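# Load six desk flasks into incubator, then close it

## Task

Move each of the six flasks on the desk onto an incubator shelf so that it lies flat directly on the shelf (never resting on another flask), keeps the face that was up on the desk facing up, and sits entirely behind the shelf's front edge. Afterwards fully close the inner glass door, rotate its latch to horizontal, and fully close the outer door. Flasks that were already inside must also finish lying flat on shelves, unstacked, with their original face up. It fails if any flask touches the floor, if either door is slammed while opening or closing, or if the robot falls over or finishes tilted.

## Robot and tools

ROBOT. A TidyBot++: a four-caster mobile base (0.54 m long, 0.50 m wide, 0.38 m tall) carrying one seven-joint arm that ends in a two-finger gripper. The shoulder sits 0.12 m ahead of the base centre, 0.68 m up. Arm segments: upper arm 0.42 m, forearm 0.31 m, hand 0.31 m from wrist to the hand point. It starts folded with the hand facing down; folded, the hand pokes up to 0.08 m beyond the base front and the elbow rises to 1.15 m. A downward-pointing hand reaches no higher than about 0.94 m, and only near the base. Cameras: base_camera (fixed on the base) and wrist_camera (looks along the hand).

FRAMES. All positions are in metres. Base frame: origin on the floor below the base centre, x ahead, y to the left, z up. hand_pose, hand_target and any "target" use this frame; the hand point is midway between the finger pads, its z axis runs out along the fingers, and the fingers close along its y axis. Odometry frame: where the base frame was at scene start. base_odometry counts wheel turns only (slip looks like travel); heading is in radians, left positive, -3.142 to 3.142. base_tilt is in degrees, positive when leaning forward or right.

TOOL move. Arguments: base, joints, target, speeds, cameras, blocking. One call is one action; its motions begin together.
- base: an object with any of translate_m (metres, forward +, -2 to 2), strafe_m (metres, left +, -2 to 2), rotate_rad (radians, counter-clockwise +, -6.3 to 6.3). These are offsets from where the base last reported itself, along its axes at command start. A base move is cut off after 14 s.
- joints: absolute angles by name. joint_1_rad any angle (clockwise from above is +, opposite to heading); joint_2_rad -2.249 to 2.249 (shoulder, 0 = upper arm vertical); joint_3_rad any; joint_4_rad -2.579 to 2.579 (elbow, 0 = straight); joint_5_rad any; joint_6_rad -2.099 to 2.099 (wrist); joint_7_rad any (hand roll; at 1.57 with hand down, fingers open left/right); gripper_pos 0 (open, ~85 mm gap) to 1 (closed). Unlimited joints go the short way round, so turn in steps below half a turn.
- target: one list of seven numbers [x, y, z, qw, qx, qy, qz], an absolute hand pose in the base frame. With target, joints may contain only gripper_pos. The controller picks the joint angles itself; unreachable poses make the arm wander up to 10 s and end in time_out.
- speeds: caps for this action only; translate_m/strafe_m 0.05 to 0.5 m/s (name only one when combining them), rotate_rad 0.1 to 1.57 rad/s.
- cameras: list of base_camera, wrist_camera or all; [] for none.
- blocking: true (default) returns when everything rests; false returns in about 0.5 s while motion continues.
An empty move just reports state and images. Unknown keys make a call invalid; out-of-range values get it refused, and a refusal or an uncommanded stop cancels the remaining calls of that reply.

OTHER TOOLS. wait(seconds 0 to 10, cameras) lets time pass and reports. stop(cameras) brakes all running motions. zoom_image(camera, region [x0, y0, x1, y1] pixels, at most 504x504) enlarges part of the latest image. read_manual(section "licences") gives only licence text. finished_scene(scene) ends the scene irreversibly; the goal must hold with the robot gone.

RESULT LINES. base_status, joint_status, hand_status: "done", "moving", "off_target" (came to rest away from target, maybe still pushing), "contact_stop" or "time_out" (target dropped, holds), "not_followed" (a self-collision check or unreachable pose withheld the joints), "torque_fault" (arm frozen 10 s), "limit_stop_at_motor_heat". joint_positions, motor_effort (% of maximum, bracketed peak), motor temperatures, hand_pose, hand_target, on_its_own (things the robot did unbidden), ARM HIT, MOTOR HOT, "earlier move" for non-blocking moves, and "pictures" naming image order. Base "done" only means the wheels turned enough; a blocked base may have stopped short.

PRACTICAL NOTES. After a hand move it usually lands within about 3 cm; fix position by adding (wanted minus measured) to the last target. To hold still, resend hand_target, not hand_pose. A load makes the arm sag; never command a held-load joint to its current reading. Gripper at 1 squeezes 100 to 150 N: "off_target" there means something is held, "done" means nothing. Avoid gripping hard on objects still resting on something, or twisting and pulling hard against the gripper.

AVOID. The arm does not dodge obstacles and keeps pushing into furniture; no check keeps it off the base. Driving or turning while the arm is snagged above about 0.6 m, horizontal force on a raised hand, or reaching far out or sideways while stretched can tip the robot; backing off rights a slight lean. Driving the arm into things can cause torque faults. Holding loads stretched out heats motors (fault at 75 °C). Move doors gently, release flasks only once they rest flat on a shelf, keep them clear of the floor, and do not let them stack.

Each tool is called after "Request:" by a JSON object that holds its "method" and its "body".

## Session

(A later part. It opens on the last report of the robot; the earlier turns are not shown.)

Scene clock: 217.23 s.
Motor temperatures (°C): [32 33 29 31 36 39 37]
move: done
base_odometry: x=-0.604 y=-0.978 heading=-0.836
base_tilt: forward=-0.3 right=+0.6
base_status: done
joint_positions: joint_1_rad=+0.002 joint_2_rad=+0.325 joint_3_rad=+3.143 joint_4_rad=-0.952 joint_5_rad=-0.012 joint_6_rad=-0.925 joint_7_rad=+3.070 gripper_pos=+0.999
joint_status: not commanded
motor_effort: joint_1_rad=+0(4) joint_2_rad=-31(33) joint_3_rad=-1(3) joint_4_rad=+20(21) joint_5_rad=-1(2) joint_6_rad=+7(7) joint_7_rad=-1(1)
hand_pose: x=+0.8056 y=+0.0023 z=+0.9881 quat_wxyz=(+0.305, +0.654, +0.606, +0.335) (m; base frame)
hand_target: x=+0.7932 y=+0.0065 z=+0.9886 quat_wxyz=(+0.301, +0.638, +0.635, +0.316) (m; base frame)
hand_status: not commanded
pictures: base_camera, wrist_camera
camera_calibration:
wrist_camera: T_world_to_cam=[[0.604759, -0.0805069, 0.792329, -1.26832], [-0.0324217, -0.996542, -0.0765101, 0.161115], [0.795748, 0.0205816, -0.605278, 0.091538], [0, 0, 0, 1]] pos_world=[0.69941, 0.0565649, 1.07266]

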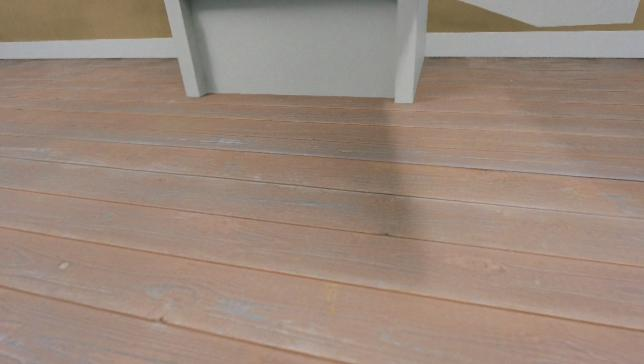

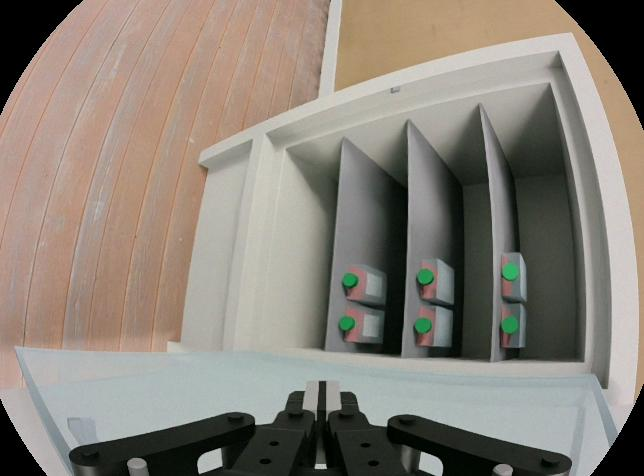

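Request:
{"method": "move", "body": {"base": {"translate_m":0.01,"strafe_m":-0.215,"rotate_rad":0.17}, "speeds": {"strafe_m":0.18,"rotate_rad":0.15}, "cameras": []}}

Request:
{"method": "move", "body": {"base": {"translate_m":-0.4,"strafe_m":0.05}, "speeds": {"translate_m":0.4}}}

Scene clock: 220.60 s.
Motor temperatures (°C): [32 33 29 31 36 39 37]
move: done
base_odometry: x=-0.757 y=-1.129 heading=-0.665
base_tilt: forward=-0.3 right=+0.5
base_status: done
joint_positions: joint_1_rad=-0.033 joint_2_rad=+0.325 joint_3_rad=+3.117 joint_4_rad=-0.951 joint_5_rad=-0.015 joint_6_rad=-0.925 joint_7_rad=+3.071 gripper_pos=+0.999
joint_status: not commanded
motor_effort: joint_1_rad=+6(9) joint_2_rad=-31(34) joint_3_rad=+3(6) joint_4_rad=+20(21) joint_5_rad=+1(3) joint_6_rad=+6(7) joint_7_rad=+0(1)
hand_pose: x=+0.8041 y=+0.0413 z=+0.9883 quat_wxyz=(+0.291, +0.637, +0.624, +0.347) (m; base frame)
hand_target: x=+0.7932 y=+0.0065 z=+0.9886 quat_wxyz=(+0.301, +0.638, +0.635, +0.316) (m; base frame)
hand_status: not commanded
pictures: none
No camera images: "cameras" was empty.

Scene clock: 222.57 s.
Motor temperatures (°C): [32 33 29 31 36 39 37]
move: done
base_odometry: x=-1.041 y=-0.843 heading=-0.665
base_tilt: forward=-0.3 right=+0.6
base_status: done
joint_positions: joint_1_rad=-0.010 joint_2_rad=+0.322 joint_3_rad=+3.136 joint_4_rad=-0.951 joint_5_rad=-0.015 joint_6_rad=-0.926 joint_7_rad=+3.071 gripper_pos=+0.999
joint_status: not commanded
motor_effort: joint_1_rad=+0(6) joint_2_rad=-31(36) joint_3_rad=-2(3) joint_4_rad=+20(21) joint_5_rad=-1(2) joint_6_rad=+6(7) joint_7_rad=+0(1)
hand_pose: x=+0.8042 y=+0.0154 z=+0.9908 quat_wxyz=(+0.301, +0.648, +0.611, +0.340) (m; base frame)
hand_target: x=+0.7932 y=+0.0065 z=+0.9886 quat_wxyz=(+0.301, +0.638, +0.635, +0.316) (m; base frame)
hand_status: not commanded
pictures: base_camera, wrist_camera
camera_calibration:
wrist_camera: T_world_to_cam=[[0.603641, -0.0715866, 0.794036, -1.26944], [-0.0118499, -0.996656, -0.0808454, 0.162099], [0.797168, 0.0393923, -0.602471, 0.0897244], [0, 0, 0, 1]] pos_world=[0.696681, 0.0671472, 1.07514]

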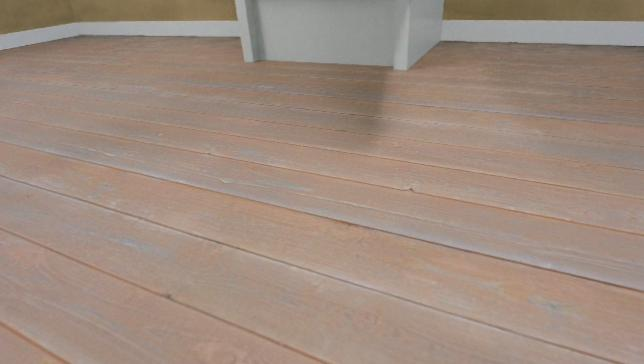

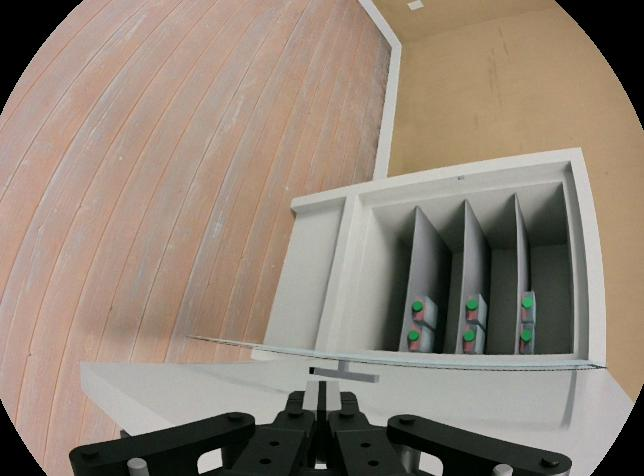

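Request:
{"method": "move", "body": {"base": {"translate_m":-0.186,"strafe_m":1.525,"rotate_rad":1.106}, "speeds": {"strafe_m":0.5,"rotate_rad":0.4}, "joints": {"joint_1_rad":0.0,"joint_2_rad":0.318,"joint_4_rad":-0.9,"joint_6_rad":-1.02,"joint_7_rad":1.49,"gripper_pos":0.0}}}

Scene clock: 232.67 s.
Motor temperatures (°C): [32 33 29 31 36 39 37]
move: done
base_odometry: x=-0.247 y=+0.472 heading=+0.441
base_tilt: forward=-0.3 right=+0.5
base_status: done
joint_positions: joint_1_rad=-0.004 joint_2_rad=+0.323 joint_3_rad=+3.140 joint_4_rad=-0.926 joint_5_rad=-0.015 joint_6_rad=-0.949 joint_7_rad=+1.561 gripper_pos=+0.000
joint_status: all done
motor_effort: joint_1_rad=+0(6) joint_2_rad=-31(35) joint_3_rad=-1(5) joint_4_rad=+20(21) joint_5_rad=-1(3) joint_6_rad=+6(7) joint_7_rad=+0(2)
hand_pose: x=+0.8028 y=+0.0084 z=+0.9978 quat_wxyz=(-0.011, +0.891, -0.003, +0.455) (m; base frame)
hand_target: x=+0.7901 y=+0.0067 z=+0.9975 quat_wxyz=(-0.028, +0.899, -0.037, +0.436) (m; base frame)
hand_status: not commanded
pictures: base_camera, wrist_camera
camera_calibration:
wrist_camera: T_world_to_cam=[[0.0198575, -0.999173, -0.0354838, 0.0294676], [-0.576707, 0.0175444, -0.816763, 1.33487], [0.81671, 0.0366826, -0.575881, 0.0531507], [0, 0, 0, 1]] pos_world=[0.725834, 0.00407398, 1.12193]

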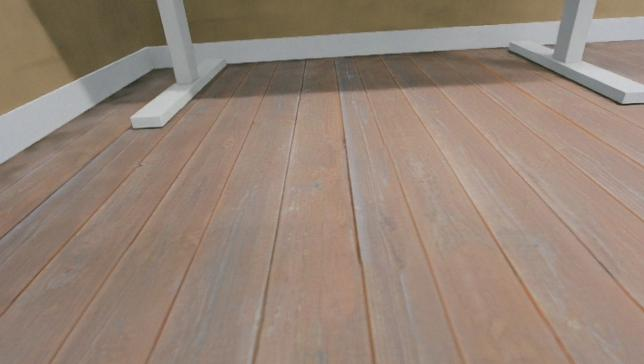

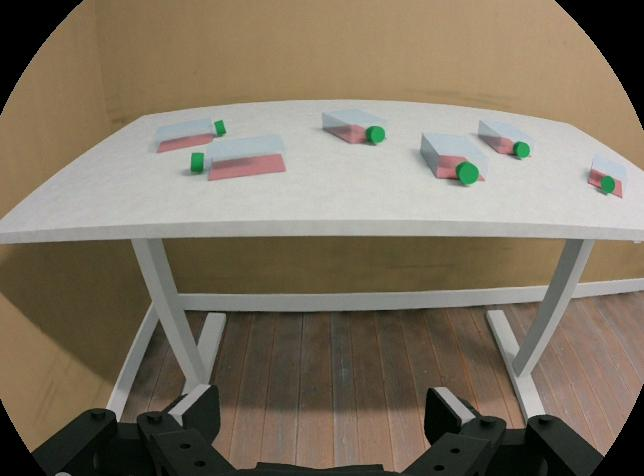

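Request:
{"method": "zoom_image", "body": {"camera": "wrist_camera", "region": [140, 90, 400, 200]}}

Request:
{"method": "zoom_image", "body": {"camera": "wrist_camera", "region": [400, 90, 644, 210]}}

Scaled by 1.938.

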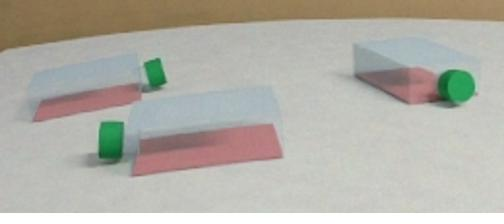

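Scaled by 2.066.

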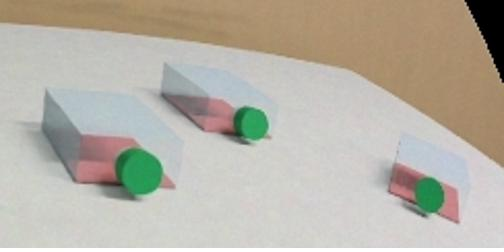

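Request:
{"method": "move", "body": {"base": {"translate_m":0.31,"strafe_m":-0.2024}, "speeds": {"translate_m":0.3}, "joints": {"gripper_pos":0.3}, "cameras": []}}

Request:
{"method": "move", "body": {"joints": {"joint_1_rad":0.0,"joint_2_rad":0.28,"joint_4_rad":-1.175,"joint_6_rad":-0.7,"joint_7_rad":1.56}, "cameras": ["wrist_camera"]}}

Scene clock: 262.20 s.
Motor temperatures (°C): [32 33 29 31 36 39 37]
move: done
base_odometry: x=+0.120 y=+0.422 heading=+0.442
base_tilt: forward=-0.3 right=+0.6
base_status: done
joint_positions: joint_1_rad=-0.004 joint_2_rad=+0.323 joint_3_rad=+3.140 joint_4_rad=-0.925 joint_5_rad=-0.015 joint_6_rad=-0.950 joint_7_rad=+1.561 gripper_pos=+0.300
joint_status: all done
motor_effort: joint_1_rad=+0(2) joint_2_rad=-30(34) joint_3_rad=-1(3) joint_4_rad=+20(21) joint_5_rad=-1(2) joint_6_rad=+6(7) joint_7_rad=+0(1)
hand_pose: x=+0.8027 y=+0.0083 z=+0.9977 quat_wxyz=(-0.011, +0.891, -0.004, +0.454) (m; base frame)
hand_target: x=+0.7901 y=+0.0067 z=+0.9975 quat_wxyz=(-0.028, +0.899, -0.037, +0.436) (m; base frame)
hand_status: not commanded
pictures: none
No camera images: "cameras" was empty.

Scene clock: 263.57 s.
Motor temperatures (°C): [32 33 29 31 36 39 37]
move: done
base_odometry: x=+0.120 y=+0.422 heading=+0.442
base_tilt: forward=-0.3 right=+0.5
base_status: not commanded
joint_positions: joint_1_rad=-0.004 joint_2_rad=+0.306 joint_3_rad=+3.140 joint_4_rad=-1.155 joint_5_rad=-0.015 joint_6_rad=-0.761 joint_7_rad=+1.561 gripper_pos=+0.300
joint_status: all done
motor_effort: joint_1_rad=+0(2) joint_2_rad=-31(34) joint_3_rad=-1(2) joint_4_rad=+21(22) joint_5_rad=-1(1) joint_6_rad=+6(8) joint_7_rad=+1(2)
hand_pose: x=+0.8058 y=+0.0078 z=+0.9291 quat_wxyz=(-0.010, +0.896, -0.005, +0.444) (m; base frame)
hand_target: x=+0.8072 y=+0.0054 z=+0.9508 quat_wxyz=(-0.012, +0.881, -0.008, +0.473) (m; base frame)
hand_status: not commanded
pictures: wrist_camera
camera_calibration:
wrist_camera: T_world_to_cam=[[0.016204, -0.999206, -0.0364022, 0.0302287], [-0.596157, 0.0195729, -0.802629, 1.28309], [0.802704, 0.0347072, -0.595366, 0.0405575], [0, 0, 0, 1]] pos_world=[0.73188, 0.00368313, 1.0551]

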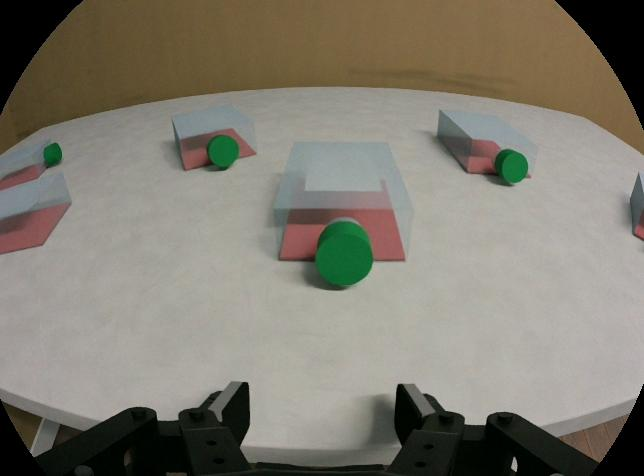

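Request:
{"method": "move", "body": {"base": {"translate_m":0.095,"strafe_m":-0.01}, "speeds": {"translate_m":0.12}, "joints": {"joint_2_rad":0.268}, "cameras": ["wrist_camera"]}}

Scene clock: 267.07 s.
Motor temperatures (°C): [32 33 29 31 36 39 37]
move: done
base_odometry: x=+0.210 y=+0.453 heading=+0.441
base_tilt: forward=-0.3 right=+0.5
base_status: done
joint_positions: joint_1_rad=-0.004 joint_2_rad=+0.284 joint_3_rad=+3.140 joint_4_rad=-1.159 joint_5_rad=-0.015 joint_6_rad=-0.758 joint_7_rad=+1.561 gripper_pos=+0.300
joint_status: all done
motor_effort: joint_1_rad=+0(3) joint_2_rad=-31(34) joint_3_rad=+0(2) joint_4_rad=+21(22) joint_5_rad=-1(1) joint_6_rad=+6(7) joint_7_rad=+0(1)
hand_pose: x=+0.8001 y=+0.0078 z=+0.9424 quat_wxyz=(-0.011, +0.891, -0.005, +0.453) (m; base frame)
hand_target: x=+0.8039 y=+0.0054 z=+0.9591 quat_wxyz=(-0.012, +0.878, -0.008, +0.479) (m; base frame)
hand_status: not commanded
pictures: wrist_camera
camera_calibration:
wrist_camera: T_world_to_cam=[[0.016985, -0.9992, -0.0361939, 0.0299027], [-0.57932, 0.019669, -0.814863, 1.28847], [0.814923, 0.0348083, -0.578523, 0.0273642], [0, 0, 0, 1]] pos_world=[0.723626, 0.00358337, 1.06684]

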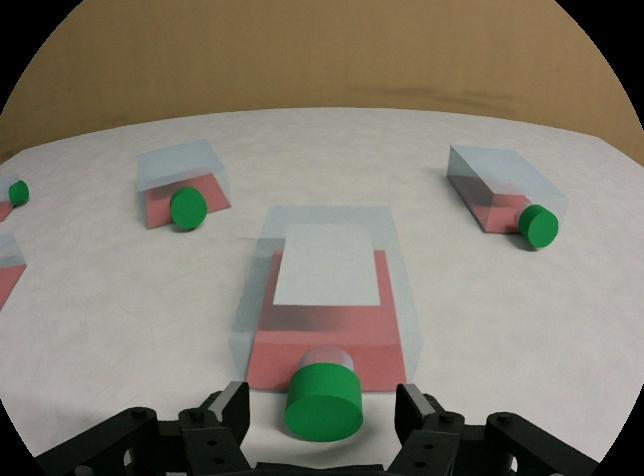

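Request:
{"method": "move", "body": {"base": {"translate_m":0.01}, "speeds": {"translate_m":0.08}, "joints": {"joint_2_rad":0.297,"joint_4_rad":-1.18,"joint_6_rad":-0.69}, "cameras": ["wrist_camera"]}}

Scene clock: 269.83 s.
Motor temperatures (°C): [32 33 29 31 36 39 37]
move: done
base_odometry: x=+0.220 y=+0.457 heading=+0.441
base_tilt: forward=-0.3 right=+0.6
base_status: done
joint_positions: joint_1_rad=-0.004 joint_2_rad=+0.301 joint_3_rad=+3.140 joint_4_rad=-1.165 joint_5_rad=-0.015 joint_6_rad=-0.747 joint_7_rad=+1.561 gripper_pos=+0.300
joint_status: all done
motor_effort: joint_1_rad=+0(1) joint_2_rad=-31(34) joint_3_rad=-1(2) joint_4_rad=+21(22) joint_5_rad=-1(1) joint_6_rad=+7(7) joint_7_rad=+1(1)
hand_pose: x=+0.8057 y=+0.0078 z=+0.9306 quat_wxyz=(-0.010, +0.894, -0.005, +0.448) (m; base frame)
hand_target: x=+0.8127 y=+0.0053 z=+0.9388 quat_wxyz=(-0.012, +0.884, -0.009, +0.468) (m; base frame)
hand_status: not commanded
pictures: wrist_camera
camera_calibration:
wrist_camera: T_world_to_cam=[[0.0163567, -0.999205, -0.0363508, 0.0300141], [-0.588466, 0.0197719, -0.80828, 1.28324], [0.808356, 0.034612, -0.587675, 0.0298787], [0, 0, 0, 1]] pos_world=[0.730501, 0.00358393, 1.05587]

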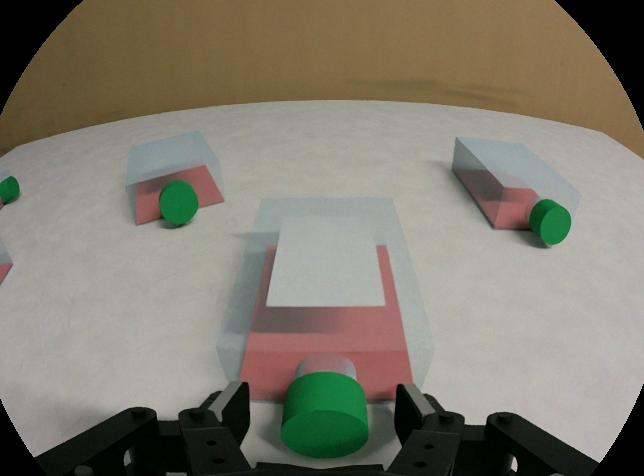

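Request:
{"method": "move", "body": {"joints": {"gripper_pos":0.72}, "cameras": ["wrist_camera"]}}

Scene clock: 271.40 s.
Motor temperatures (°C): [32 33 29 31 36 39 37]
move: off_target
base_odometry: x=+0.220 y=+0.457 heading=+0.441
base_tilt: forward=-0.3 right=+0.5
base_status: not commanded
joint_positions: joint_1_rad=-0.004 joint_2_rad=+0.301 joint_3_rad=+3.140 joint_4_rad=-1.165 joint_5_rad=-0.015 joint_6_rad=-0.743 joint_7_rad=+1.561 gripper_pos=+0.680
joint_status: gripper_pos off_target (ended at +0.680, target +0.720)
motor_effort: joint_1_rad=+0(1) joint_2_rad=-29(32) joint_3_rad=-2(2) joint_4_rad=+19(21) joint_5_rad=-1(1) joint_6_rad=+6(7) joint_7_rad=+1(1)
hand_pose: x=+0.8064 y=+0.0078 z=+0.9317 quat_wxyz=(-0.010, +0.893, -0.005, +0.450) (m; base frame)
hand_target: x=+0.8127 y=+0.0053 z=+0.9388 quat_wxyz=(-0.012, +0.884, -0.009, +0.468) (m; base frame)
hand_status: not commanded
pictures: wrist_camera
camera_calibration:
wrist_camera: T_world_to_cam=[[0.0165034, -0.999205, -0.036282, 0.0298595], [-0.585162, 0.0197715, -0.810676, 1.28412], [0.810749, 0.0346098, -0.58437, 0.0249324], [0, 0, 0, 1]] pos_world=[0.73071, 0.00358393, 1.05666]

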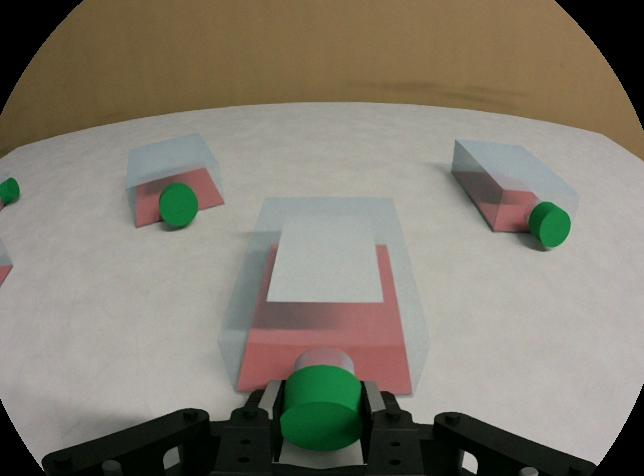

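Request:
{"method": "move", "body": {"joints": {"joint_2_rad":0.283,"joint_4_rad":-1.1,"joint_6_rad":-0.84,"gripper_pos":0.8}, "cameras": ["wrist_camera"]}}

Request:
{"method": "move", "body": {"joints": {"joint_2_rad":0.287,"joint_4_rad":-0.97,"joint_6_rad":-0.99}, "cameras": ["wrist_camera"]}}

Scene clock: 273.90 s.
Motor temperatures (°C): [32 33 29 31 36 39 37]
move: off_target
base_odometry: x=+0.220 y=+0.457 heading=+0.441
base_tilt: forward=-0.2 right=+0.6
base_status: not commanded
joint_positions: joint_1_rad=-0.004 joint_2_rad=+0.300 joint_3_rad=+3.140 joint_4_rad=-1.125 joint_5_rad=-0.015 joint_6_rad=-0.799 joint_7_rad=+1.561 gripper_pos=+0.680
joint_status: gripper_pos off_target (ended at +0.680, target +0.800); the others done
motor_effort: joint_1_rad=+0(0) joint_2_rad=-30(33) joint_3_rad=-1(2) joint_4_rad=+21(22) joint_5_rad=-1(1) joint_6_rad=+7(7) joint_7_rad=+0(1)
hand_pose: x=+0.8016 y=+0.0080 z=+0.9401 quat_wxyz=(-0.011, +0.897, -0.005, +0.443) (m; base frame)
hand_target: x=+0.7927 y=+0.0060 z=+0.9556 quat_wxyz=(-0.012, +0.896, -0.008, +0.443) (m; base frame)
hand_status: not commanded
pictures: wrist_camera
camera_calibration:
wrist_camera: T_world_to_cam=[[0.0166678, -0.9992, -0.0363575, 0.030411], [-0.598274, 0.0191681, -0.801062, 1.28969], [0.801118, 0.0351037, -0.597476, 0.0536843], [0, 0, 0, 1]] pos_world=[0.728074, 0.0037813, 1.0663]

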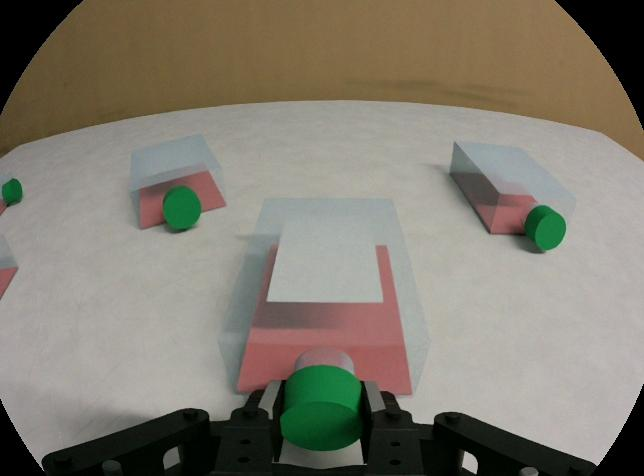

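Scene clock: 275.17 s.
Motor temperatures (°C): [32 33 29 31 36 39 37]
move: done
base_odometry: x=+0.220 y=+0.457 heading=+0.441
base_tilt: forward=-0.3 right=+0.5
base_status: not commanded
joint_positions: joint_1_rad=-0.004 joint_2_rad=+0.300 joint_3_rad=+3.140 joint_4_rad=-0.996 joint_5_rad=-0.015 joint_6_rad=-0.920 joint_7_rad=+1.561 gripper_pos=+0.680
joint_status: all done
motor_effort: joint_1_rad=+0(0) joint_2_rad=-31(34) joint_3_rad=-1(2) joint_4_rad=+21(23) joint_5_rad=+0(1) joint_6_rad=+7(8) joint_7_rad=+0(1)
hand_pose: x=+0.7946 y=+0.0083 z=+0.9817 quat_wxyz=(-0.011, +0.895, -0.004, +0.446) (m; base frame)
hand_target: x=+0.7799 y=+0.0066 z=+0.9876 quat_wxyz=(-0.012, +0.902, -0.006, +0.432) (m; base frame)
hand_status: not commanded
pictures: wrist_camera
camera_calibration:
wrist_camera: T_world_to_cam=[[0.0187645, -0.999178, -0.0359214, 0.030235], [-0.592045, 0.0178473, -0.805707, 1.3184], [0.805686, 0.0363857, -0.591224, 0.0743385], [0, 0, 0, 1]] pos_world=[0.720092, 0.00397535, 1.10728]

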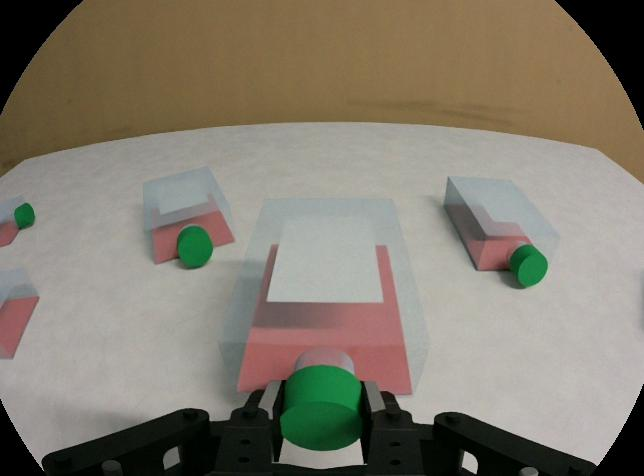

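Request:
{"method": "move", "body": {"base": {"translate_m":-0.32}, "speeds": {"translate_m":0.35}, "cameras": []}}

Request:
{"method": "move", "body": {"base": {"translate_m":-0.445,"strafe_m":-0.742,"rotate_rad":-1.571}, "speeds": {"translate_m":0.4,"rotate_rad":0.55}}}

Request:
{"method": "zoom_image", "body": {"camera": "base_camera", "region": [250, 0, 560, 160]}}

Scene clock: 280.53 s.
Motor temperatures (°C): [32 33 29 31 36 39 37]
move: done
base_odometry: x=-0.070 y=+0.320 heading=+0.441
base_tilt: forward=-0.3 right=+0.5
base_status: done
joint_positions: joint_1_rad=-0.004 joint_2_rad=+0.300 joint_3_rad=+3.140 joint_4_rad=-0.996 joint_5_rad=-0.015 joint_6_rad=-0.925 joint_7_rad=+1.561 gripper_pos=+0.680
joint_status: not commanded
motor_effort: joint_1_rad=+0(2) joint_2_rad=-32(35) joint_3_rad=+0(2) joint_4_rad=+21(22) joint_5_rad=-1(1) joint_6_rad=+7(8) joint_7_rad=+1(1)
hand_pose: x=+0.7936 y=+0.0080 z=+0.9809 quat_wxyz=(-0.011, +0.896, -0.004, +0.444) (m; base frame)
hand_target: x=+0.7799 y=+0.0066 z=+0.9876 quat_wxyz=(-0.012, +0.902, -0.006, +0.432) (m; base frame)
hand_status: not commanded
pictures: none
No camera images: "cameras" was empty.

Scene clock: 284.23 s.
Motor temperatures (°C): [32 33 29 31 36 39 37]
move: done
base_odometry: x=-0.155 y=-0.541 heading=-1.130
base_tilt: forward=-0.3 right=+0.5
base_status: done
joint_positions: joint_1_rad=+0.002 joint_2_rad=+0.300 joint_3_rad=+3.143 joint_4_rad=-0.996 joint_5_rad=-0.015 joint_6_rad=-0.925 joint_7_rad=+1.561 gripper_pos=+0.680
joint_status: not commanded
motor_effort: joint_1_rad=+0(7) joint_2_rad=-31(34) joint_3_rad=-1(4) joint_4_rad=+21(22) joint_5_rad=-1(2) joint_6_rad=+7(7) joint_7_rad=+1(2)
hand_pose: x=+0.7936 y=+0.0029 z=+0.9809 quat_wxyz=(-0.009, +0.896, -0.007, +0.444) (m; base frame)
hand_target: x=+0.7799 y=+0.0066 z=+0.9876 quat_wxyz=(-0.012, +0.902, -0.006, +0.432) (m; base frame)
hand_status: not commanded
pictures: base_camera, wrist_camera
camera_calibration:
wrist_camera: T_world_to_cam=[[0.0103943, -0.999324, -0.0352571, 0.030842], [-0.595381, 0.0221427, -0.803139, 1.31729], [0.803377, 0.0293394, -0.594748, 0.0802704], [0, 0, 0, 1]] pos_world=[0.71948, -0.000702309, 1.10679]

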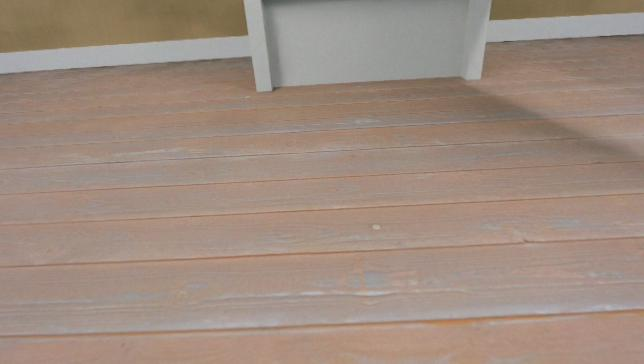

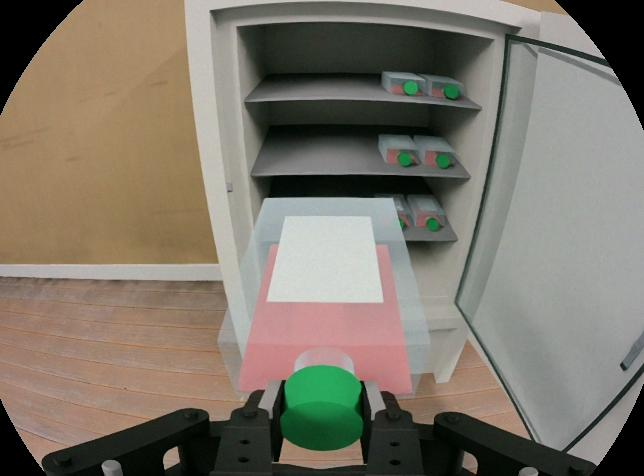

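Scaled by 1.626.

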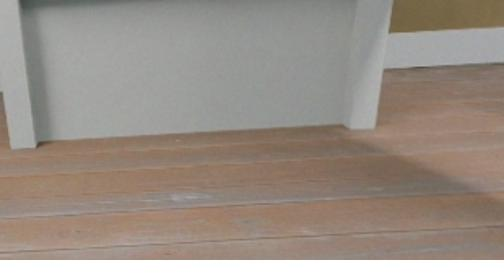

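Request:
{"method": "move", "body": {"base": {"translate_m":0.32,"strafe_m":0.06,"rotate_rad":-0.02}, "speeds": {"translate_m":0.3,"rotate_rad":0.1}}}

Request:
{"method": "zoom_image", "body": {"camera": "base_camera", "region": [220, 0, 580, 200]}}

Scene clock: 290.37 s.
Motor temperatures (°C): [32 33 29 31 36 39 37]
move: done
base_odometry: x=+0.036 y=-0.805 heading=-1.151
base_tilt: forward=-0.3 right=+0.6
base_status: done
joint_positions: joint_1_rad=+0.004 joint_2_rad=+0.299 joint_3_rad=+3.144 joint_4_rad=-0.996 joint_5_rad=-0.015 joint_6_rad=-0.926 joint_7_rad=+1.561 gripper_pos=+0.680
joint_status: not commanded
motor_effort: joint_1_rad=+0(3) joint_2_rad=-31(35) joint_3_rad=+0(2) joint_4_rad=+21(22) joint_5_rad=-1(1) joint_6_rad=+7(8) joint_7_rad=+0(1)
hand_pose: x=+0.7933 y=+0.0010 z=+0.9811 quat_wxyz=(-0.008, +0.896, -0.009, +0.444) (m; base frame)
hand_target: x=+0.7799 y=+0.0066 z=+0.9876 quat_wxyz=(-0.012, +0.902, -0.006, +0.432) (m; base frame)
hand_status: not commanded
pictures: base_camera, wrist_camera
camera_calibration:
wrist_camera: T_world_to_cam=[[0.00739565, -0.999361, -0.0349597, 0.0309879], [-0.595636, 0.0236793, -0.802905, 1.3173], [0.80322, 0.0267613, -0.595081, 0.0810758], [0, 0, 0, 1]] pos_world=[0.719279, -0.00239425, 1.10699]

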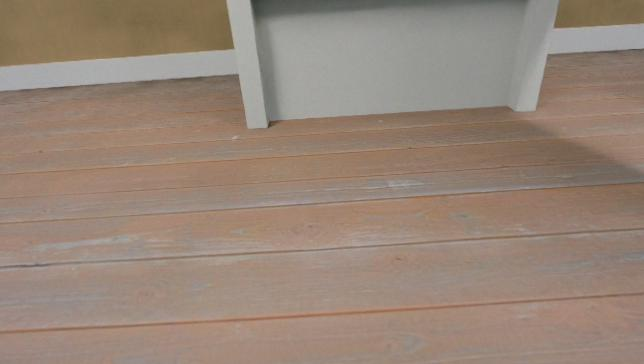

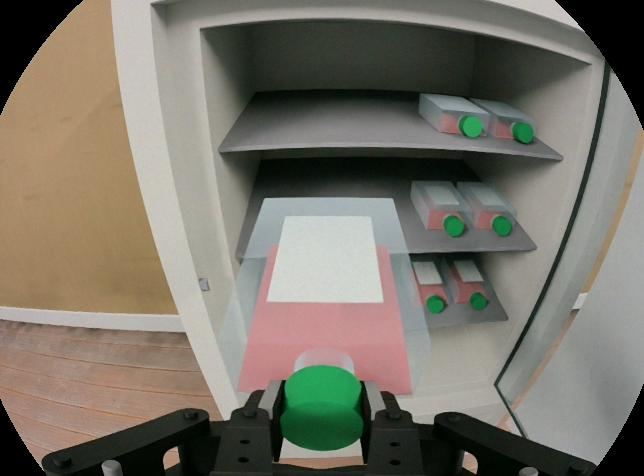

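Scaled by 1.400.

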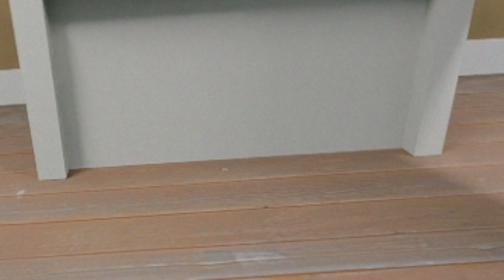

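Request:
{"method": "move", "body": {"base": {"translate_m":0.3,"strafe_m":0.057,"rotate_rad":-0.01}, "speeds": {"translate_m":0.25,"rotate_rad":0.1}, "joints": {"joint_2_rad":0.287,"joint_4_rad":-0.935,"joint_6_rad":-1.03}}}

Request:
{"method": "zoom_image", "body": {"camera": "base_camera", "region": [140, 60, 600, 300]}}

Scene clock: 296.80 s.
Motor temperatures (°C): [32 33 29 31 36 39 37]
move: done
base_odometry: x=+0.210 y=-1.056 heading=-1.162
base_tilt: forward=-0.3 right=+0.6
base_status: done
joint_positions: joint_1_rad=+0.004 joint_2_rad=+0.300 joint_3_rad=+3.143 joint_4_rad=-0.961 joint_5_rad=-0.015 joint_6_rad=-0.968 joint_7_rad=+1.561 gripper_pos=+0.680
joint_status: all done
motor_effort: joint_1_rad=+0(3) joint_2_rad=-31(35) joint_3_rad=-1(3) joint_4_rad=+21(22) joint_5_rad=-1(1) joint_6_rad=+7(8) joint_7_rad=+0(1)
hand_pose: x=+0.7889 y=+0.0015 z=+0.9896 quat_wxyz=(-0.008, +0.897, -0.008, +0.441) (m; base frame)
hand_target: x=+0.7753 y=+0.0067 z=+0.9968 quat_wxyz=(-0.012, +0.903, -0.006, +0.430) (m; base frame)
hand_status: not commanded
pictures: base_camera, wrist_camera
camera_calibration:
wrist_camera: T_world_to_cam=[[0.00828937, -0.999354, -0.0349751, 0.0311066], [-0.601272, 0.0229658, -0.798714, 1.32187], [0.799001, 0.0276504, -0.600693, 0.0986017], [0, 0, 0, 1]] pos_world=[0.715764, -0.00199768, 1.11612]

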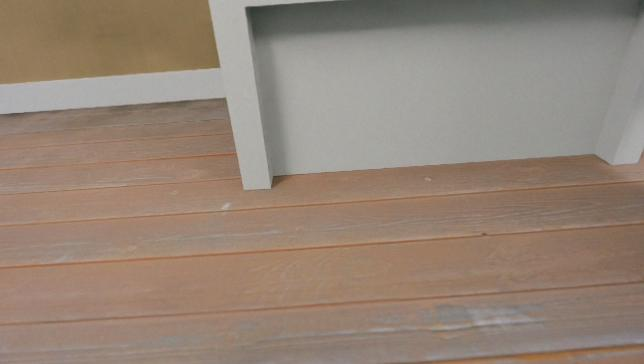

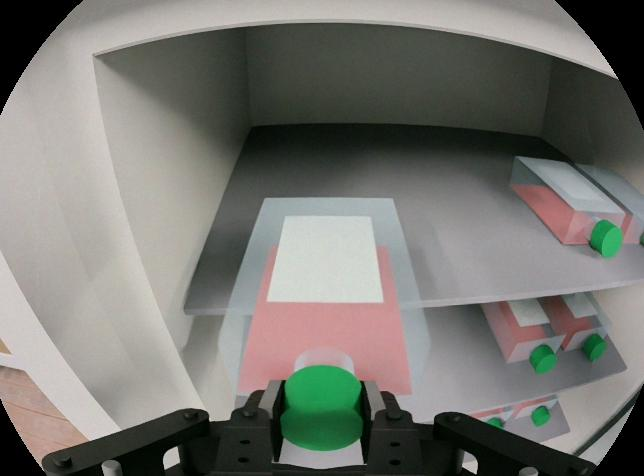

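Scaled by 1.096.

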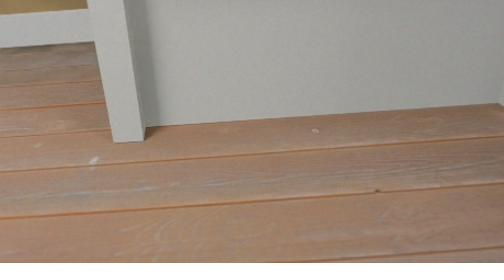

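Request:
{"method": "move", "body": {"base": {"translate_m":0.125}, "speeds": {"translate_m":0.1}}}

Scene clock: 300.97 s.
Motor temperatures (°C): [32 33 29 31 36 39 37]
move: done
base_odometry: x=+0.260 y=-1.170 heading=-1.162
base_tilt: forward=-0.3 right=+0.6
base_status: done
joint_positions: joint_1_rad=+0.004 joint_2_rad=+0.299 joint_3_rad=+3.143 joint_4_rad=-0.961 joint_5_rad=-0.015 joint_6_rad=-0.968 joint_7_rad=+1.561 gripper_pos=+0.680
joint_status: not commanded
motor_effort: joint_1_rad=+0(2) joint_2_rad=-31(34) joint_3_rad=-2(3) joint_4_rad=+21(22) joint_5_rad=-1(1) joint_6_rad=+7(7) joint_7_rad=+0(1)
hand_pose: x=+0.7887 y=+0.0015 z=+0.9900 quat_wxyz=(-0.008, +0.897, -0.008, +0.441) (m; base frame)
hand_target: x=+0.7753 y=+0.0067 z=+0.9968 quat_wxyz=(-0.012, +0.903, -0.006, +0.430) (m; base frame)
hand_status: not commanded
pictures: base_camera, wrist_camera
camera_calibration:
wrist_camera: T_world_to_cam=[[0.00830131, -0.999354, -0.0349737, 0.0311087], [-0.600984, 0.0229675, -0.798931, 1.32203], [0.799218, 0.0276508, -0.600405, 0.0984641], [0, 0, 0, 1]] pos_world=[0.715565, -0.00199767, 1.11641]

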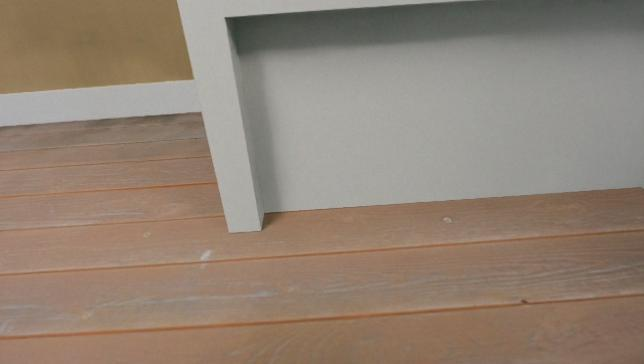

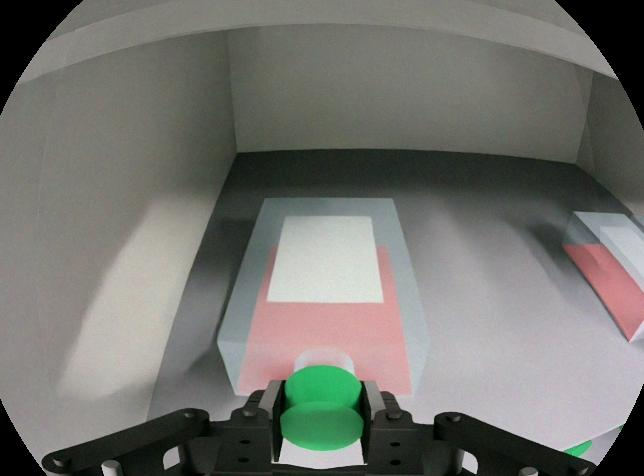

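Request:
{"method": "move", "body": {"base": {"translate_m":0.01}, "speeds": {"translate_m":0.08}, "joints": {"joint_2_rad":0.295,"joint_4_rad":-0.985,"joint_6_rad":-0.97}, "cameras": ["wrist_camera"]}}

Request:
{"method": "move", "body": {"joints": {"joint_2_rad":0.305,"joint_4_rad":-1.005,"joint_6_rad":-0.95}, "cameras": ["wrist_camera"]}}

Scene clock: 304.03 s.
Motor temperatures (°C): [32 33 29 31 36 39 37]
move: done
base_odometry: x=+0.264 y=-1.179 heading=-1.161
base_tilt: forward=-0.3 right=+0.6
base_status: done
joint_positions: joint_1_rad=+0.004 joint_2_rad=+0.278 joint_3_rad=+3.143 joint_4_rad=-0.984 joint_5_rad=-0.015 joint_6_rad=-0.973 joint_7_rad=+1.561 gripper_pos=+0.680
joint_status: all done
motor_effort: joint_1_rad=+0(1) joint_2_rad=-26(31) joint_3_rad=-1(2) joint_4_rad=+21(27) joint_5_rad=-1(1) joint_6_rad=+8(15) joint_7_rad=+0(1)
hand_pose: x=+0.7792 y=+0.0015 z=+0.9897 quat_wxyz=(-0.008, +0.899, -0.008, +0.438) (m; base frame)
hand_target: x=+0.7847 y=+0.0065 z=+0.9790 quat_wxyz=(-0.012, +0.902, -0.006, +0.431) (m; base frame)
hand_status: not commanded
pictures: wrist_camera
camera_calibration:
wrist_camera: T_world_to_cam=[[0.00811695, -0.999351, -0.0350958, 0.0315571], [-0.607074, 0.0229643, -0.794313, 1.31631], [0.794604, 0.0277531, -0.606494, 0.115524], [0, 0, 0, 1]] pos_world=[0.707048, -0.00189779, 1.11674]

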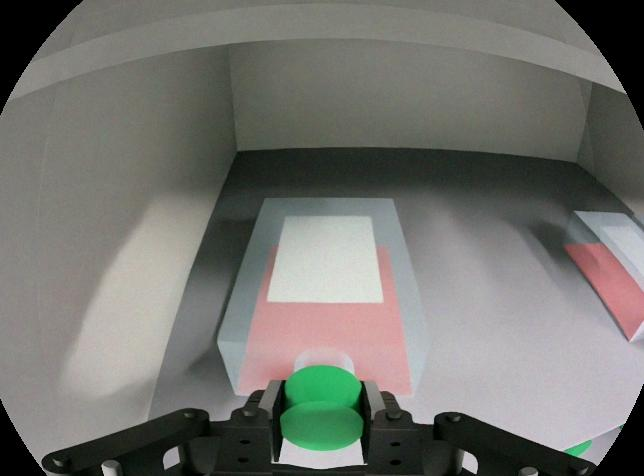

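Scene clock: 304.60 s.
Motor temperatures (°C): [32 33 29 31 36 39 37]
move: done
base_odometry: x=+0.264 y=-1.179 heading=-1.161
base_tilt: forward=-0.3 right=+0.6
base_status: not commanded
joint_positions: joint_1_rad=+0.004 joint_2_rad=+0.278 joint_3_rad=+3.143 joint_4_rad=-0.989 joint_5_rad=-0.015 joint_6_rad=-0.973 joint_7_rad=+1.561 gripper_pos=+0.680
joint_status: all done
motor_effort: joint_1_rad=+0(0) joint_2_rad=-22(26) joint_3_rad=-1(2) joint_4_rad=+19(21) joint_5_rad=-1(1) joint_6_rad=+7(8) joint_7_rad=+0(2)
hand_pose: x=+0.7788 y=+0.0015 z=+0.9872 quat_wxyz=(-0.008, +0.900, -0.008, +0.436) (m; base frame)
hand_target: x=+0.7893 y=+0.0064 z=+0.9663 quat_wxyz=(-0.012, +0.904, -0.007, +0.427) (m; base frame)
hand_status: not commanded
pictures: wrist_camera
camera_calibration:
wrist_camera: T_world_to_cam=[[0.00794912, -0.999351, -0.035135, 0.0316421], [-0.610818, 0.0229666, -0.791438, 1.31407], [0.791731, 0.0277524, -0.610239, 0.120333], [0, 0, 0, 1]] pos_world=[0.707138, -0.00189778, 1.11455]

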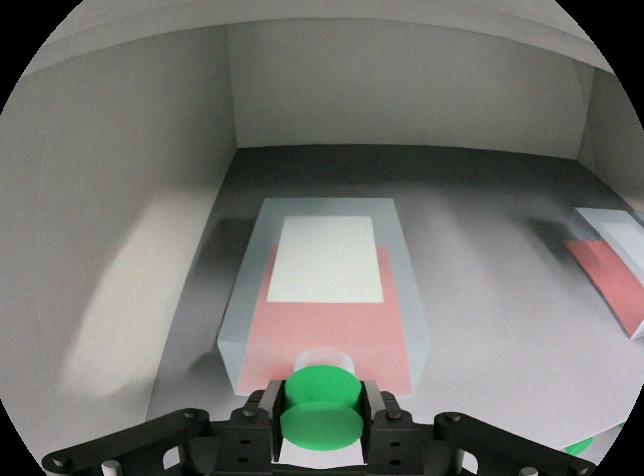

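Request:
{"method": "move", "body": {"base": {"translate_m":-0.006}, "speeds": {"translate_m":0.08}, "joints": {"joint_2_rad":0.29,"joint_4_rad":-1.025,"joint_6_rad":-0.9}, "cameras": ["wrist_camera"]}}

Request:
{"method": "move", "body": {"joints": {"joint_2_rad":0.295,"joint_4_rad":-1.04,"joint_6_rad":-0.89}, "cameras": ["wrist_camera"]}}

Scene clock: 307.27 s.
Motor temperatures (°C): [32 33 29 31 36 39 37]
move: done
base_odometry: x=+0.261 y=-1.174 heading=-1.161
base_tilt: forward=-0.3 right=+0.5
base_status: done
joint_positions: joint_1_rad=+0.004 joint_2_rad=+0.288 joint_3_rad=+3.143 joint_4_rad=-1.017 joint_5_rad=-0.015 joint_6_rad=-0.940 joint_7_rad=+1.561 gripper_pos=+0.680
joint_status: all done
motor_effort: joint_1_rad=+0(1) joint_2_rad=-28(33) joint_3_rad=-1(2) joint_4_rad=+20(22) joint_5_rad=+0(1) joint_6_rad=+6(8) joint_7_rad=+0(1)
hand_pose: x=+0.7851 y=+0.0014 z=+0.9734 quat_wxyz=(-0.008, +0.901, -0.008, +0.433) (m; base frame)
hand_target: x=+0.7923 y=+0.0062 z=+0.9776 quat_wxyz=(-0.012, +0.895, -0.007, +0.447) (m; base frame)
hand_status: not commanded
pictures: wrist_camera
camera_calibration:
wrist_camera: T_world_to_cam=[[0.00729733, -0.99935, -0.0353098, 0.031676], [-0.614657, 0.0233698, -0.788448, 1.3072], [0.788761, 0.027457, -0.614087, 0.11299], [0, 0, 0, 1]] pos_world=[0.714127, -0.00199606, 1.10117]

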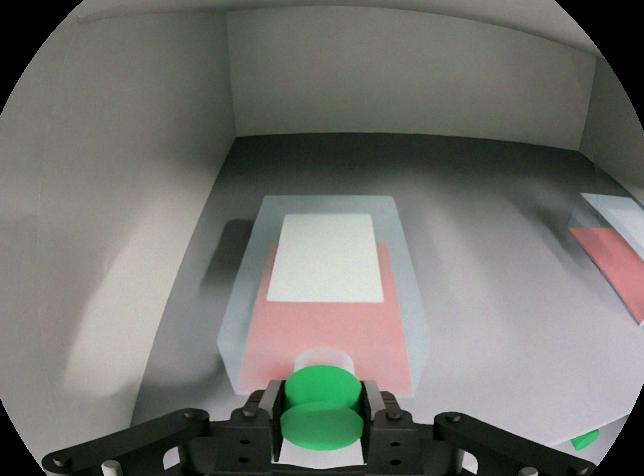

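Scene clock: 307.80 s.
Motor temperatures (°C): [32 33 29 31 36 39 37]
move: done
base_odometry: x=+0.261 y=-1.174 heading=-1.161
base_tilt: forward=-0.3 right=+0.6
base_status: not commanded
joint_positions: joint_1_rad=+0.004 joint_2_rad=+0.288 joint_3_rad=+3.143 joint_4_rad=-1.022 joint_5_rad=-0.015 joint_6_rad=-0.935 joint_7_rad=+1.561 gripper_pos=+0.680
joint_status: all done
motor_effort: joint_1_rad=+1(1) joint_2_rad=-27(29) joint_3_rad=-1(2) joint_4_rad=+19(20) joint_5_rad=-1(1) joint_6_rad=+5(6) joint_7_rad=+1(1)
hand_pose: x=+0.7855 y=+0.0014 z=+0.9720 quat_wxyz=(-0.008, +0.901, -0.008, +0.433) (m; base frame)
hand_target: x=+0.7940 y=+0.0062 z=+0.9684 quat_wxyz=(-0.012, +0.897, -0.007, +0.442) (m; base frame)
hand_status: not commanded
pictures: wrist_camera
camera_calibration:
wrist_camera: T_world_to_cam=[[0.00723694, -0.999347, -0.0353895, 0.0316555], [-0.614658, 0.0234697, -0.788445, 1.30628], [0.788761, 0.0274583, -0.614087, 0.111896], [0, 0, 0, 1]] pos_world=[0.714427, -0.00209571, 1.09977]

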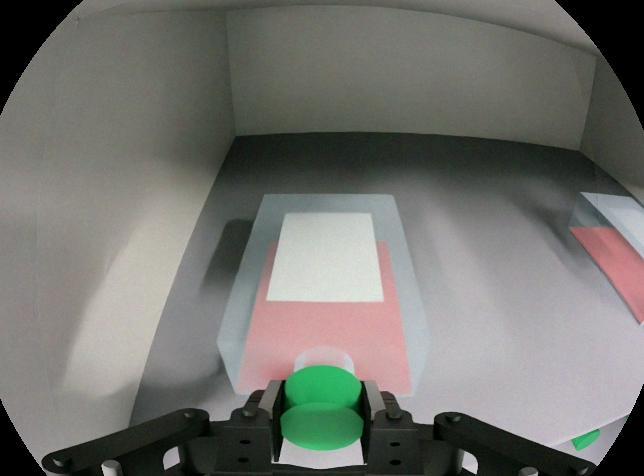

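Request:
{"method": "move", "body": {"joints": {"joint_2_rad":0.305,"joint_4_rad":-1.07,"joint_6_rad":-0.835}, "cameras": []}}

Request:
{"method": "move", "body": {"joints": {"joint_2_rad":0.315,"joint_4_rad":-1.085,"joint_6_rad":-0.825}, "cameras": ["wrist_camera"]}}

Scene clock: 310.03 s.
Motor temperatures (°C): [32 33 29 31 36 39 37]
move: done
base_odometry: x=+0.261 y=-1.174 heading=-1.161
base_tilt: forward=-0.3 right=+0.5
base_status: not commanded
joint_positions: joint_1_rad=+0.004 joint_2_rad=+0.288 joint_3_rad=+3.143 joint_4_rad=-1.049 joint_5_rad=-0.015 joint_6_rad=-0.885 joint_7_rad=+1.561 gripper_pos=+0.680
joint_status: all done
motor_effort: joint_1_rad=+1(1) joint_2_rad=-28(29) joint_3_rad=+0(2) joint_4_rad=+20(20) joint_5_rad=+0(1) joint_6_rad=+5(6) joint_7_rad=+0(1)
hand_pose: x=+0.7920 y=+0.0012 z=+0.9694 quat_wxyz=(-0.008, +0.896, -0.009, +0.444) (m; base frame)
hand_target: x=+0.8035 y=+0.0060 z=+0.9586 quat_wxyz=(-0.012, +0.893, -0.007, +0.449) (m; base frame)
hand_status: not commanded
pictures: none
No camera images: "cameras" was empty.

Scene clock: 310.57 s.
Motor temperatures (°C): [32 33 29 31 36 39 37]
move: done
base_odometry: x=+0.261 y=-1.174 heading=-1.161
base_tilt: forward=-0.3 right=+0.6
base_status: not commanded
joint_positions: joint_1_rad=+0.004 joint_2_rad=+0.288 joint_3_rad=+3.143 joint_4_rad=-1.053 joint_5_rad=-0.015 joint_6_rad=-0.876 joint_7_rad=+1.561 gripper_pos=+0.680
joint_status: all done
motor_effort: joint_1_rad=+0(1) joint_2_rad=-26(28) joint_3_rad=+0(1) joint_4_rad=+19(20) joint_5_rad=+0(1) joint_6_rad=+5(7) joint_7_rad=+0(1)
hand_pose: x=+0.7933 y=+0.0012 z=+0.9691 quat_wxyz=(-0.008, +0.895, -0.009, +0.446) (m; base frame)
hand_target: x=+0.8062 y=+0.0059 z=+0.9459 quat_wxyz=(-0.012, +0.897, -0.008, +0.442) (m; base frame)
hand_status: not commanded
pictures: wrist_camera
camera_calibration:
wrist_camera: T_world_to_cam=[[0.00735145, -0.999354, -0.0351735, 0.0310315], [-0.592647, 0.0239771, -0.805106, 1.30746], [0.805429, 0.0267642, -0.592087, 0.0693346], [0, 0, 0, 1]] pos_world=[0.718787, -0.00219321, 1.09478]

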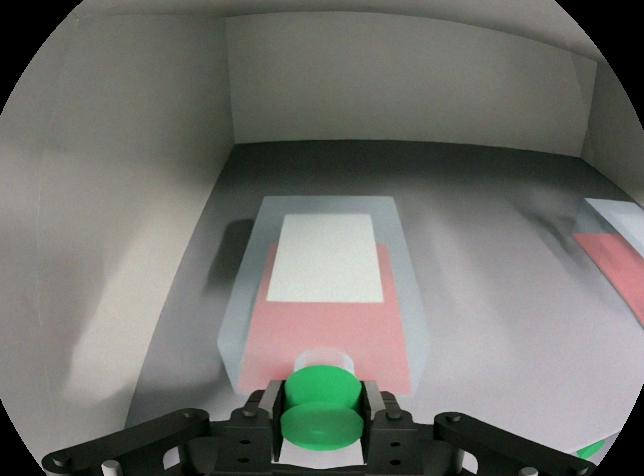

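Request:
{"method": "move", "body": {"joints": {"joint_2_rad":0.305,"joint_4_rad":-1.075,"joint_6_rad":-0.83}, "cameras": []}}

Request:
{"method": "move", "body": {"joints": {"gripper_pos":0.4}, "cameras": ["wrist_camera"]}}

Request:
{"method": "move", "body": {"base": {"translate_m":-0.1}, "speeds": {"translate_m":0.1}, "cameras": ["wrist_camera"]}}

Scene clock: 312.80 s.
Motor temperatures (°C): [32 33 29 31 36 39 37]
move: done
base_odometry: x=+0.261 y=-1.174 heading=-1.161
base_tilt: forward=-0.2 right=+0.5
base_status: not commanded
joint_positions: joint_1_rad=+0.004 joint_2_rad=+0.288 joint_3_rad=+3.143 joint_4_rad=-1.053 joint_5_rad=-0.015 joint_6_rad=-0.876 joint_7_rad=+1.561 gripper_pos=+0.680
joint_status: all done
motor_effort: joint_1_rad=+1(1) joint_2_rad=-27(27) joint_3_rad=+0(2) joint_4_rad=+18(19) joint_5_rad=+0(1) joint_6_rad=+5(6) joint_7_rad=+0(1)
hand_pose: x=+0.7933 y=+0.0012 z=+0.9692 quat_wxyz=(-0.008, +0.895, -0.009, +0.446) (m; base frame)
hand_target: x=+0.8038 y=+0.0059 z=+0.9571 quat_wxyz=(-0.012, +0.893, -0.008, +0.449) (m; base frame)
hand_status: not commanded
pictures: none
No camera images: "cameras" was empty.

Scene clock: 313.57 s.
Motor temperatures (°C): [32 33 29 31 36 39 37]
move: done
base_odometry: x=+0.261 y=-1.174 heading=-1.161
base_tilt: forward=-0.3 right=+0.5
base_status: not commanded
joint_positions: joint_1_rad=+0.004 joint_2_rad=+0.291 joint_3_rad=+3.143 joint_4_rad=-1.055 joint_5_rad=-0.015 joint_6_rad=-0.874 joint_7_rad=+1.561 gripper_pos=+0.400
joint_status: all done
motor_effort: joint_1_rad=+0(2) joint_2_rad=-27(31) joint_3_rad=-1(2) joint_4_rad=+19(21) joint_5_rad=-1(1) joint_6_rad=+5(6) joint_7_rad=+0(1)
hand_pose: x=+0.7940 y=+0.0013 z=+0.9669 quat_wxyz=(-0.008, +0.896, -0.009, +0.445) (m; base frame)
hand_target: x=+0.8038 y=+0.0059 z=+0.9571 quat_wxyz=(-0.012, +0.893, -0.008, +0.449) (m; base frame)
hand_status: not commanded
pictures: wrist_camera
camera_calibration:
wrist_camera: T_world_to_cam=[[0.00742197, -0.999349, -0.03531, 0.0311522], [-0.594727, 0.0239756, -0.80357, 1.30626], [0.803894, 0.0269639, -0.594162, 0.0707236], [0, 0, 0, 1]] pos_world=[0.719781, -0.00209342, 1.09279]

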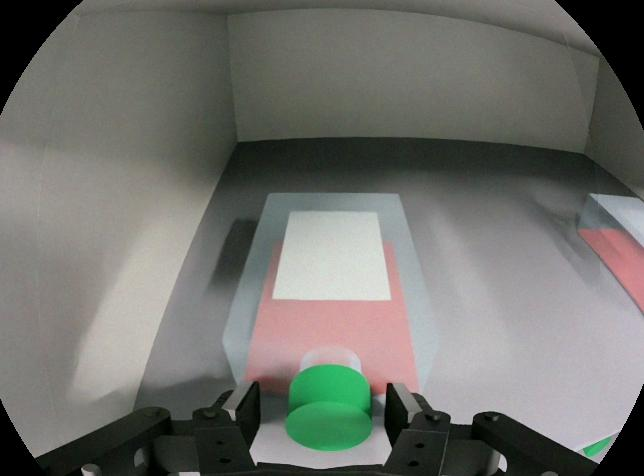

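Scene clock: 315.23 s.
Motor temperatures (°C): [32 33 29 31 36 39 37]
move: done
base_odometry: x=+0.222 y=-1.082 heading=-1.161
base_tilt: forward=-0.2 right=+0.6
base_status: done
joint_positions: joint_1_rad=+0.004 joint_2_rad=+0.298 joint_3_rad=+3.143 joint_4_rad=-1.061 joint_5_rad=-0.015 joint_6_rad=-0.868 joint_7_rad=+1.561 gripper_pos=+0.400
joint_status: not commanded
motor_effort: joint_1_rad=+0(1) joint_2_rad=-30(32) joint_3_rad=-1(2) joint_4_rad=+21(21) joint_5_rad=-1(2) joint_6_rad=+6(7) joint_7_rad=+0(1)
hand_pose: x=+0.7964 y=+0.0012 z=+0.9605 quat_wxyz=(-0.008, +0.897, -0.009, +0.442) (m; base frame)
hand_target: x=+0.8038 y=+0.0059 z=+0.9571 quat_wxyz=(-0.012, +0.893, -0.008, +0.449) (m; base frame)
hand_status: not commanded
pictures: wrist_camera
camera_calibration:
wrist_camera: T_world_to_cam=[[0.00704303, -0.999349, -0.0353807, 0.031168], [-0.600179, 0.0240756, -0.799504, 1.30293], [0.799835, 0.0268657, -0.599618, 0.0733973], [0, 0, 0, 1]] pos_world=[0.723066, -0.00219297, 1.08681]

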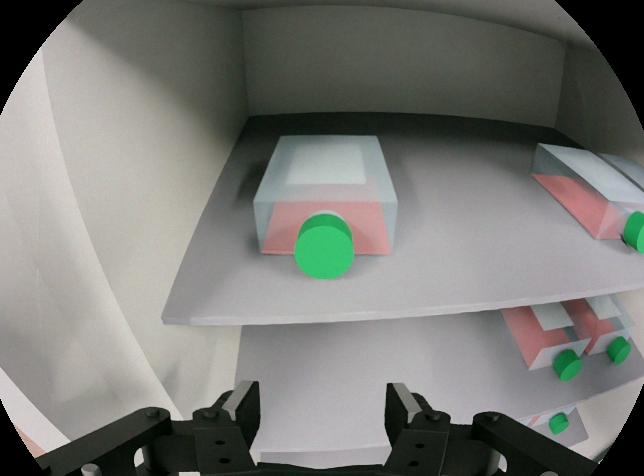

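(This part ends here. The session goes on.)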